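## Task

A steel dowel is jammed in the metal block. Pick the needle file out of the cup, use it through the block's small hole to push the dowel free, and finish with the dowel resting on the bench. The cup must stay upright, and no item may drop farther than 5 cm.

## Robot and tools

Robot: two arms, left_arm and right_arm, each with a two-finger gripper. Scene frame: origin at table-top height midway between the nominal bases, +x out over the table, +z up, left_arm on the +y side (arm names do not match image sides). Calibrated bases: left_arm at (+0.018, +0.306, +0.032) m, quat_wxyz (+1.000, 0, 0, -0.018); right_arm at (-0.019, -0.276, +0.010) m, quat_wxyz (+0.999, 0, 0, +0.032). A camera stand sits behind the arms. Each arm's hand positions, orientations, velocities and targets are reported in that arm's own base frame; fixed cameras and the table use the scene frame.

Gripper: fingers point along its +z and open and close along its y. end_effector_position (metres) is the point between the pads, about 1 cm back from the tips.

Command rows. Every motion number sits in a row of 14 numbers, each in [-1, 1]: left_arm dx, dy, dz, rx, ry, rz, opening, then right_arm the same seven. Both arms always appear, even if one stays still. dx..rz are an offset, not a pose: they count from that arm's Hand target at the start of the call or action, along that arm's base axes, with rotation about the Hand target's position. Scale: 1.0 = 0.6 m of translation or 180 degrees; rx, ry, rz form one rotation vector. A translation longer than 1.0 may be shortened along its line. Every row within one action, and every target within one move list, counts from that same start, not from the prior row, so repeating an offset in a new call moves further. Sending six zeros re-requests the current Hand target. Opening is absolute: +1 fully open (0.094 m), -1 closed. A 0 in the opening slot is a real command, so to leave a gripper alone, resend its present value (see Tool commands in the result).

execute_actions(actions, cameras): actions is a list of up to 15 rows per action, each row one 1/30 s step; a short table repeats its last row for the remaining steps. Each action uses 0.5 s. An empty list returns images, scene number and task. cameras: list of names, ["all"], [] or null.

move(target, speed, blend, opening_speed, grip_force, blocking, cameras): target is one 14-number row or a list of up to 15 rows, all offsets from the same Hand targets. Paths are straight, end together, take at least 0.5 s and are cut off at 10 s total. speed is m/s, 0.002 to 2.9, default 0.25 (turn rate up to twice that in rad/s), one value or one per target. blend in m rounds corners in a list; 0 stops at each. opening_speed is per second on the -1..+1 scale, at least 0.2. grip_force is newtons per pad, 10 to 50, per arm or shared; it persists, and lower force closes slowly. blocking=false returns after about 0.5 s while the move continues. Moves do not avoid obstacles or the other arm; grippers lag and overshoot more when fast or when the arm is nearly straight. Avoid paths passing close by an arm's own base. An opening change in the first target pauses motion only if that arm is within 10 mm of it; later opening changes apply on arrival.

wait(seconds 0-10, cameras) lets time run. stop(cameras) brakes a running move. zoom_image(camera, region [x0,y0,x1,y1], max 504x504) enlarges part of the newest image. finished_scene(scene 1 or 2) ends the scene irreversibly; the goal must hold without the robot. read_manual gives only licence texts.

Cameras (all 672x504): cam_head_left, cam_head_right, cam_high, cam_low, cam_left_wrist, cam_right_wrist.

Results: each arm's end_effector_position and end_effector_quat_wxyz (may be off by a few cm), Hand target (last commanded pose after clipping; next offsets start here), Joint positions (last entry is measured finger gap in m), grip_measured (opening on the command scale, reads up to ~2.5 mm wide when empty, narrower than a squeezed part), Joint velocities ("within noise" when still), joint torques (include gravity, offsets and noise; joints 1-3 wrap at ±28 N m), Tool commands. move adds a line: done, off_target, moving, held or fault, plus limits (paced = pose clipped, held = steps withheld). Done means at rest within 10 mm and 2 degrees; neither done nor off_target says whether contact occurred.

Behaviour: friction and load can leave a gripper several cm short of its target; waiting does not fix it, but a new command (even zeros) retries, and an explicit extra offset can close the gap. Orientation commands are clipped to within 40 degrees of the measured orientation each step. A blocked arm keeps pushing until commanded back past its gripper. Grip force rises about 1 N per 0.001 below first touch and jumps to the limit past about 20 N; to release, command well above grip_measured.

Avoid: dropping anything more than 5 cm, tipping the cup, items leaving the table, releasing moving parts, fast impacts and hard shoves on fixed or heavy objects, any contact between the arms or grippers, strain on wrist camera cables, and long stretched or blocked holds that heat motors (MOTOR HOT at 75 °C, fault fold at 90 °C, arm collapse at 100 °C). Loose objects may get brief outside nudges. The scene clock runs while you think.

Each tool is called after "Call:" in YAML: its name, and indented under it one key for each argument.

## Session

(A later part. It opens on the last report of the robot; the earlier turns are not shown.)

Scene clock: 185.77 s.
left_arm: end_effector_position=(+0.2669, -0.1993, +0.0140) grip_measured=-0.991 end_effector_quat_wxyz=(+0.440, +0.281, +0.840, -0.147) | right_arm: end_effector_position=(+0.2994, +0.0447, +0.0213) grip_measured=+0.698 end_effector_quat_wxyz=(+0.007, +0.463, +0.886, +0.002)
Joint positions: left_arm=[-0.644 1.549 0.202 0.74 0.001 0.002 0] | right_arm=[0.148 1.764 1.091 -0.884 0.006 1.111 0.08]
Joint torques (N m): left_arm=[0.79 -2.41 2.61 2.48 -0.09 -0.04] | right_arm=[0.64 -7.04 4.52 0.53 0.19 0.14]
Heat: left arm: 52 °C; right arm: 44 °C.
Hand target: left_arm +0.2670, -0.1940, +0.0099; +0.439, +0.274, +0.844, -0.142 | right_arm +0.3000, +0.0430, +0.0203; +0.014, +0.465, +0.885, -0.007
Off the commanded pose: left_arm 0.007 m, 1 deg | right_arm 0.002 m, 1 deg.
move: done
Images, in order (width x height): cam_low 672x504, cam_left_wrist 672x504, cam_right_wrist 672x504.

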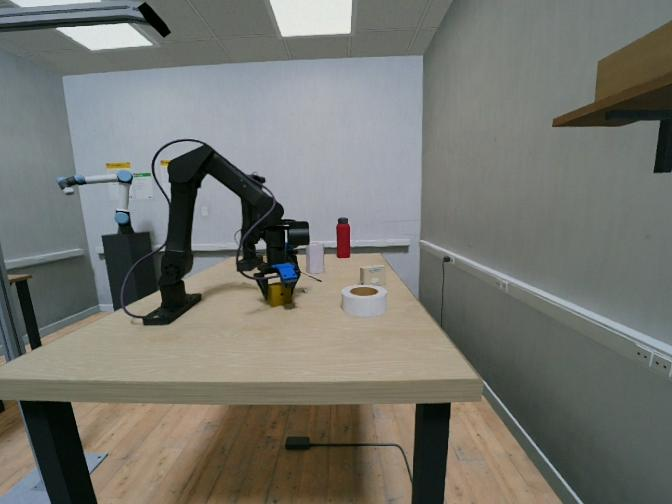

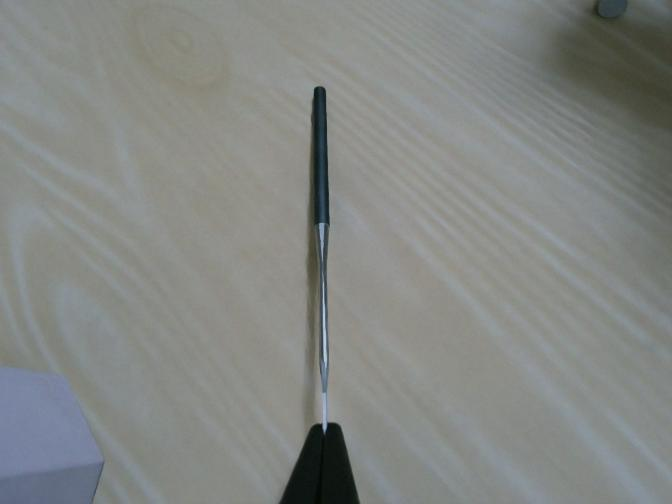

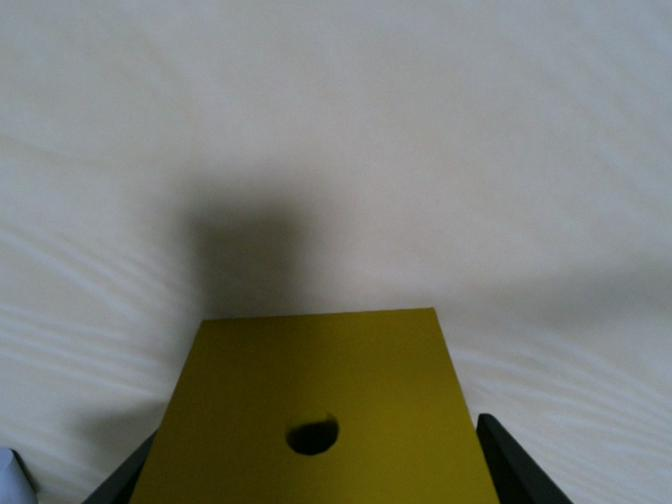

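Call:
move:
  target: [0, 0, -0.008, 0, 0, 0, -1, 0, 0, 0.2, 0, 0, 0, 0.7]
  speed: 0.1
  cameras: ["cam_left_wrist", "cam_right_wrist"]

Call:
move:
  target: [0, 0, 0, 0, 0, 0, -0.3, 0, 0, 0, 0, 0, 0, 0.7]
  opening_speed: 0.3
  cameras: ["cam_left_wrist", "cam_high"]

Scene clock: 188.43 s.
left_arm: end_effector_position=(+0.2691, -0.2009, +0.0117) grip_measured=-0.991 end_effector_quat_wxyz=(+0.444, +0.281, +0.838, -0.148) | right_arm: end_effector_position=(+0.2996, +0.0446, +0.1299) grip_measured=+0.698 end_effector_quat_wxyz=(+0.001, +0.463, +0.886, -0.003)
Joint positions: left_arm=[-0.644 1.588 0.202 0.788 0.001 0.002 0] | right_arm=[0.148 1.69 1.448 -1.331 0.006 1.111 0.08]
Joint torques (N m): left_arm=[0.83 -2.39 2.02 2.46 -0.1 -0.06] | right_arm=[0.76 -8.27 6.97 0.19 0.18 0.15]
Heat: left arm: 52 °C; right arm: 44 °C.
Hand target: left_arm +0.2670, -0.1940, +0.0051; +0.439, +0.274, +0.844, -0.142 | right_arm +0.3000, +0.0430, +0.1403; +0.014, +0.465, +0.885, -0.007
Off the commanded pose: left_arm 0.010 m, 1 deg | right_arm 0.011 m, 2 deg.
move: off_target (right_arm)
Images, in order (width x height): cam_left_wrist 672x504, cam_right_wrist 672x504.

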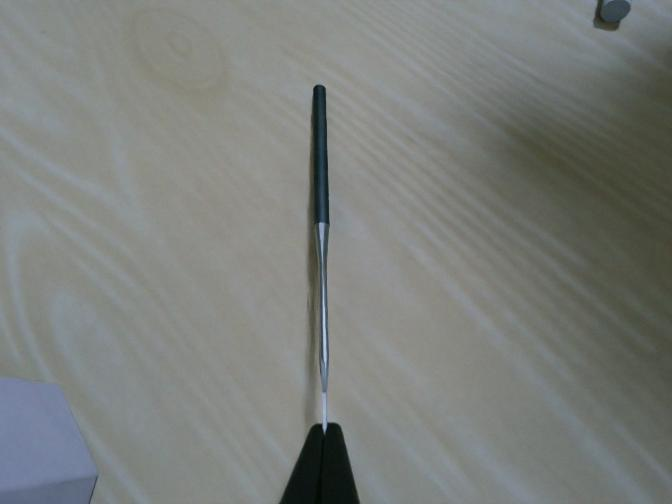

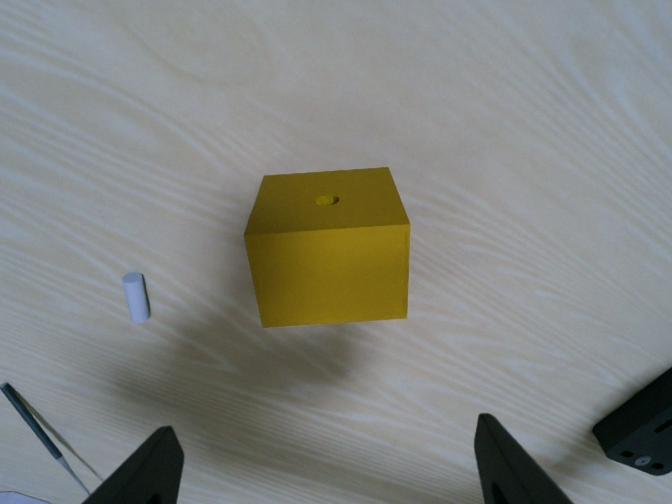

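Scene clock: 190.97 s.
left_arm: end_effector_position=(+0.2667, -0.1991, +0.0090) grip_measured=-0.301 end_effector_quat_wxyz=(+0.440, +0.281, +0.840, -0.147) | right_arm: end_effector_position=(+0.2995, +0.0446, +0.1299) grip_measured=+0.698 end_effector_quat_wxyz=(+0.001, +0.463, +0.886, -0.003)
Joint positions: left_arm=[-0.644 1.589 0.194 0.789 0.001 0.002 0.033] | right_arm=[0.148 1.69 1.448 -1.332 0.006 1.111 0.08]
Joint torques (N m): left_arm=[0.81 -2.37 2.63 2.47 -0.09 -0.05] | right_arm=[0.68 -8.28 6.89 0.21 0.15 0.16]
Heat: left arm: 52 °C; right arm: 44 °C.
Hand target: left_arm +0.2670, -0.1940, +0.0051; +0.439, +0.274, +0.844, -0.142 | right_arm +0.3000, +0.0430, +0.1403; +0.014, +0.465, +0.885, -0.007
Off the commanded pose: left_arm 0.006 m, 1 deg | right_arm 0.011 m, 2 deg.
move: off_target (right_arm)
Images, in order (width x height): cam_high 672x504, cam_left_wrist 672x504.

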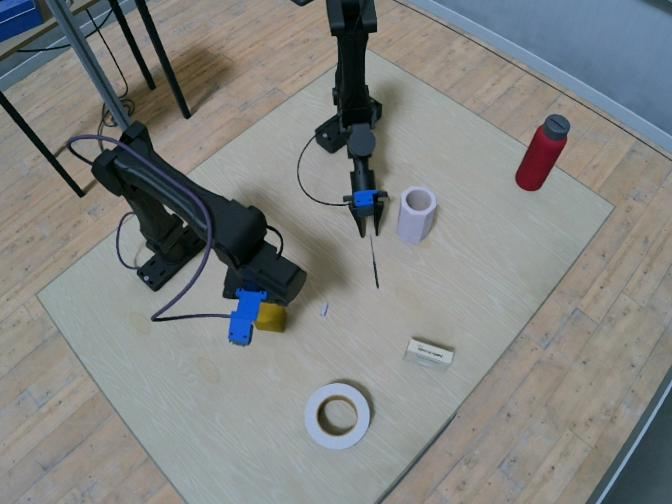

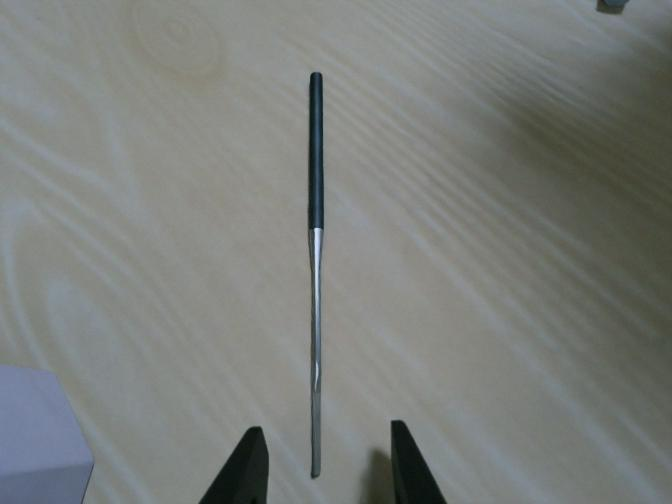

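Call:
move:
  target: [-0.06, 0.045, 0.1, 0, 0, 0, -0.3, 0, 0, 0, 0, 0, 0, 0.7]
  speed: 0.12
  cameras: ["all"]

Call:
zoom_image:
  camera: "cam_right_wrist"
  region: [0, 230, 260, 500]

Scene clock: 193.03 s.
left_arm: end_effector_position=(+0.2219, -0.1637, +0.0476) grip_measured=-0.301 end_effector_quat_wxyz=(+0.419, +0.283, +0.852, -0.138) | right_arm: end_effector_position=(+0.2995, +0.0446, +0.1299) grip_measured=+0.698 end_effector_quat_wxyz=(+0.001, +0.463, +0.886, -0.003)
Joint positions: left_arm=[-0.639 0.919 0.148 0.113 0.001 0.002 0.033] | right_arm=[0.148 1.69 1.448 -1.332 0.006 1.111 0.08]
Joint torques (N m): left_arm=[0.64 -1.92 8.02 2.14 -0.06 -0.02] | right_arm=[0.75 -8.16 6.89 0.23 0.21 0.16]
Heat: left arm: 52 °C; right arm: 44 °C.
Hand target: left_arm +0.2309, -0.1669, +0.0650; +0.439, +0.274, +0.844, -0.142 | right_arm +0.3000, +0.0430, +0.1403; +0.014, +0.465, +0.885, -0.007
Off the commanded pose: left_arm 0.020 m, 3 deg | right_arm 0.011 m, 2 deg.
move: off_target (left_arm, right_arm)

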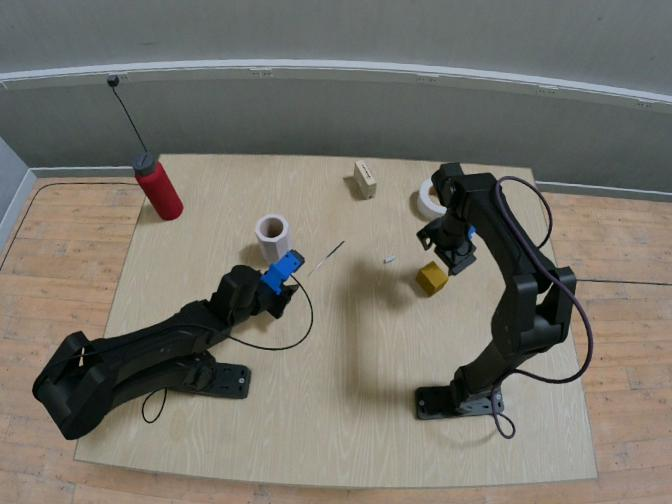

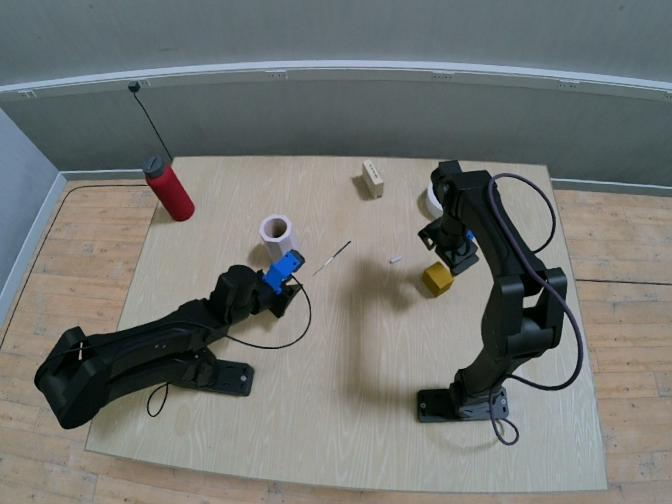

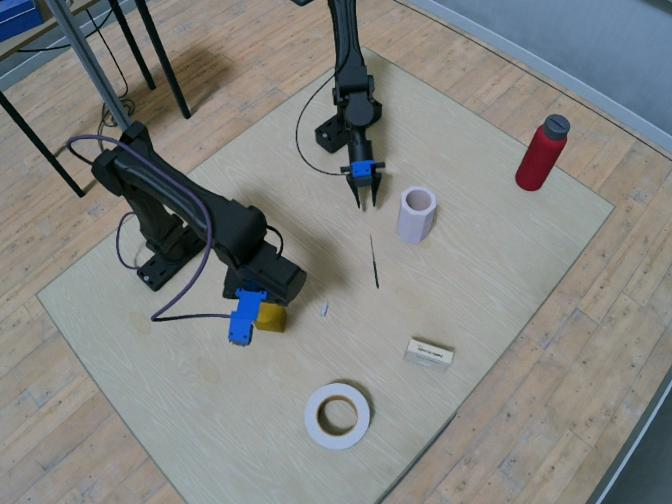

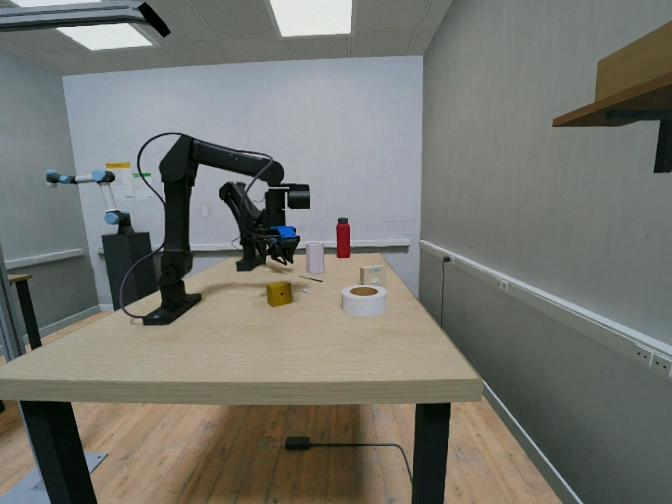

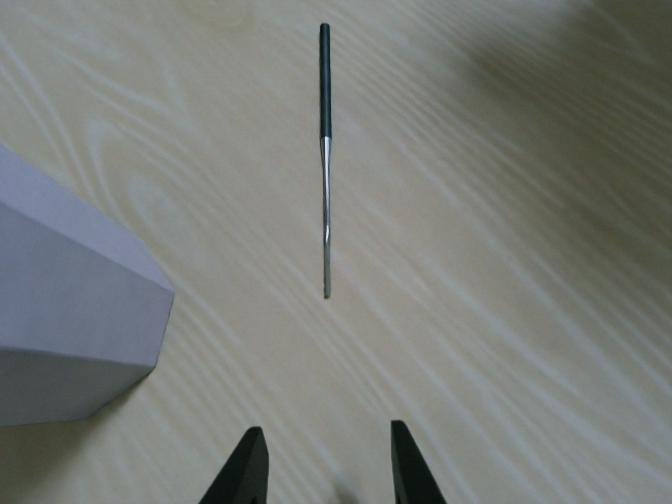

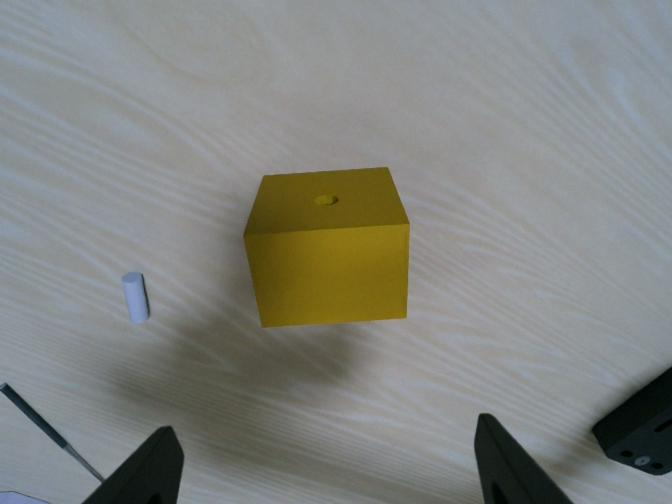

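Scaled by 1.867.

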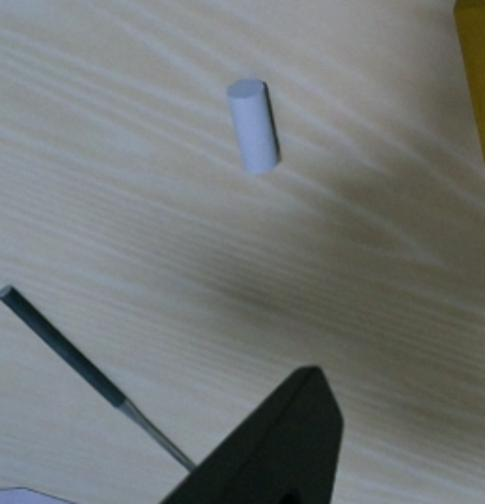

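Everything is on the bench: the dowel is out, the block and file are down, and the cup is upright.

Call:
finished_scene:
  scene: 1

The scene is finished: the task was done.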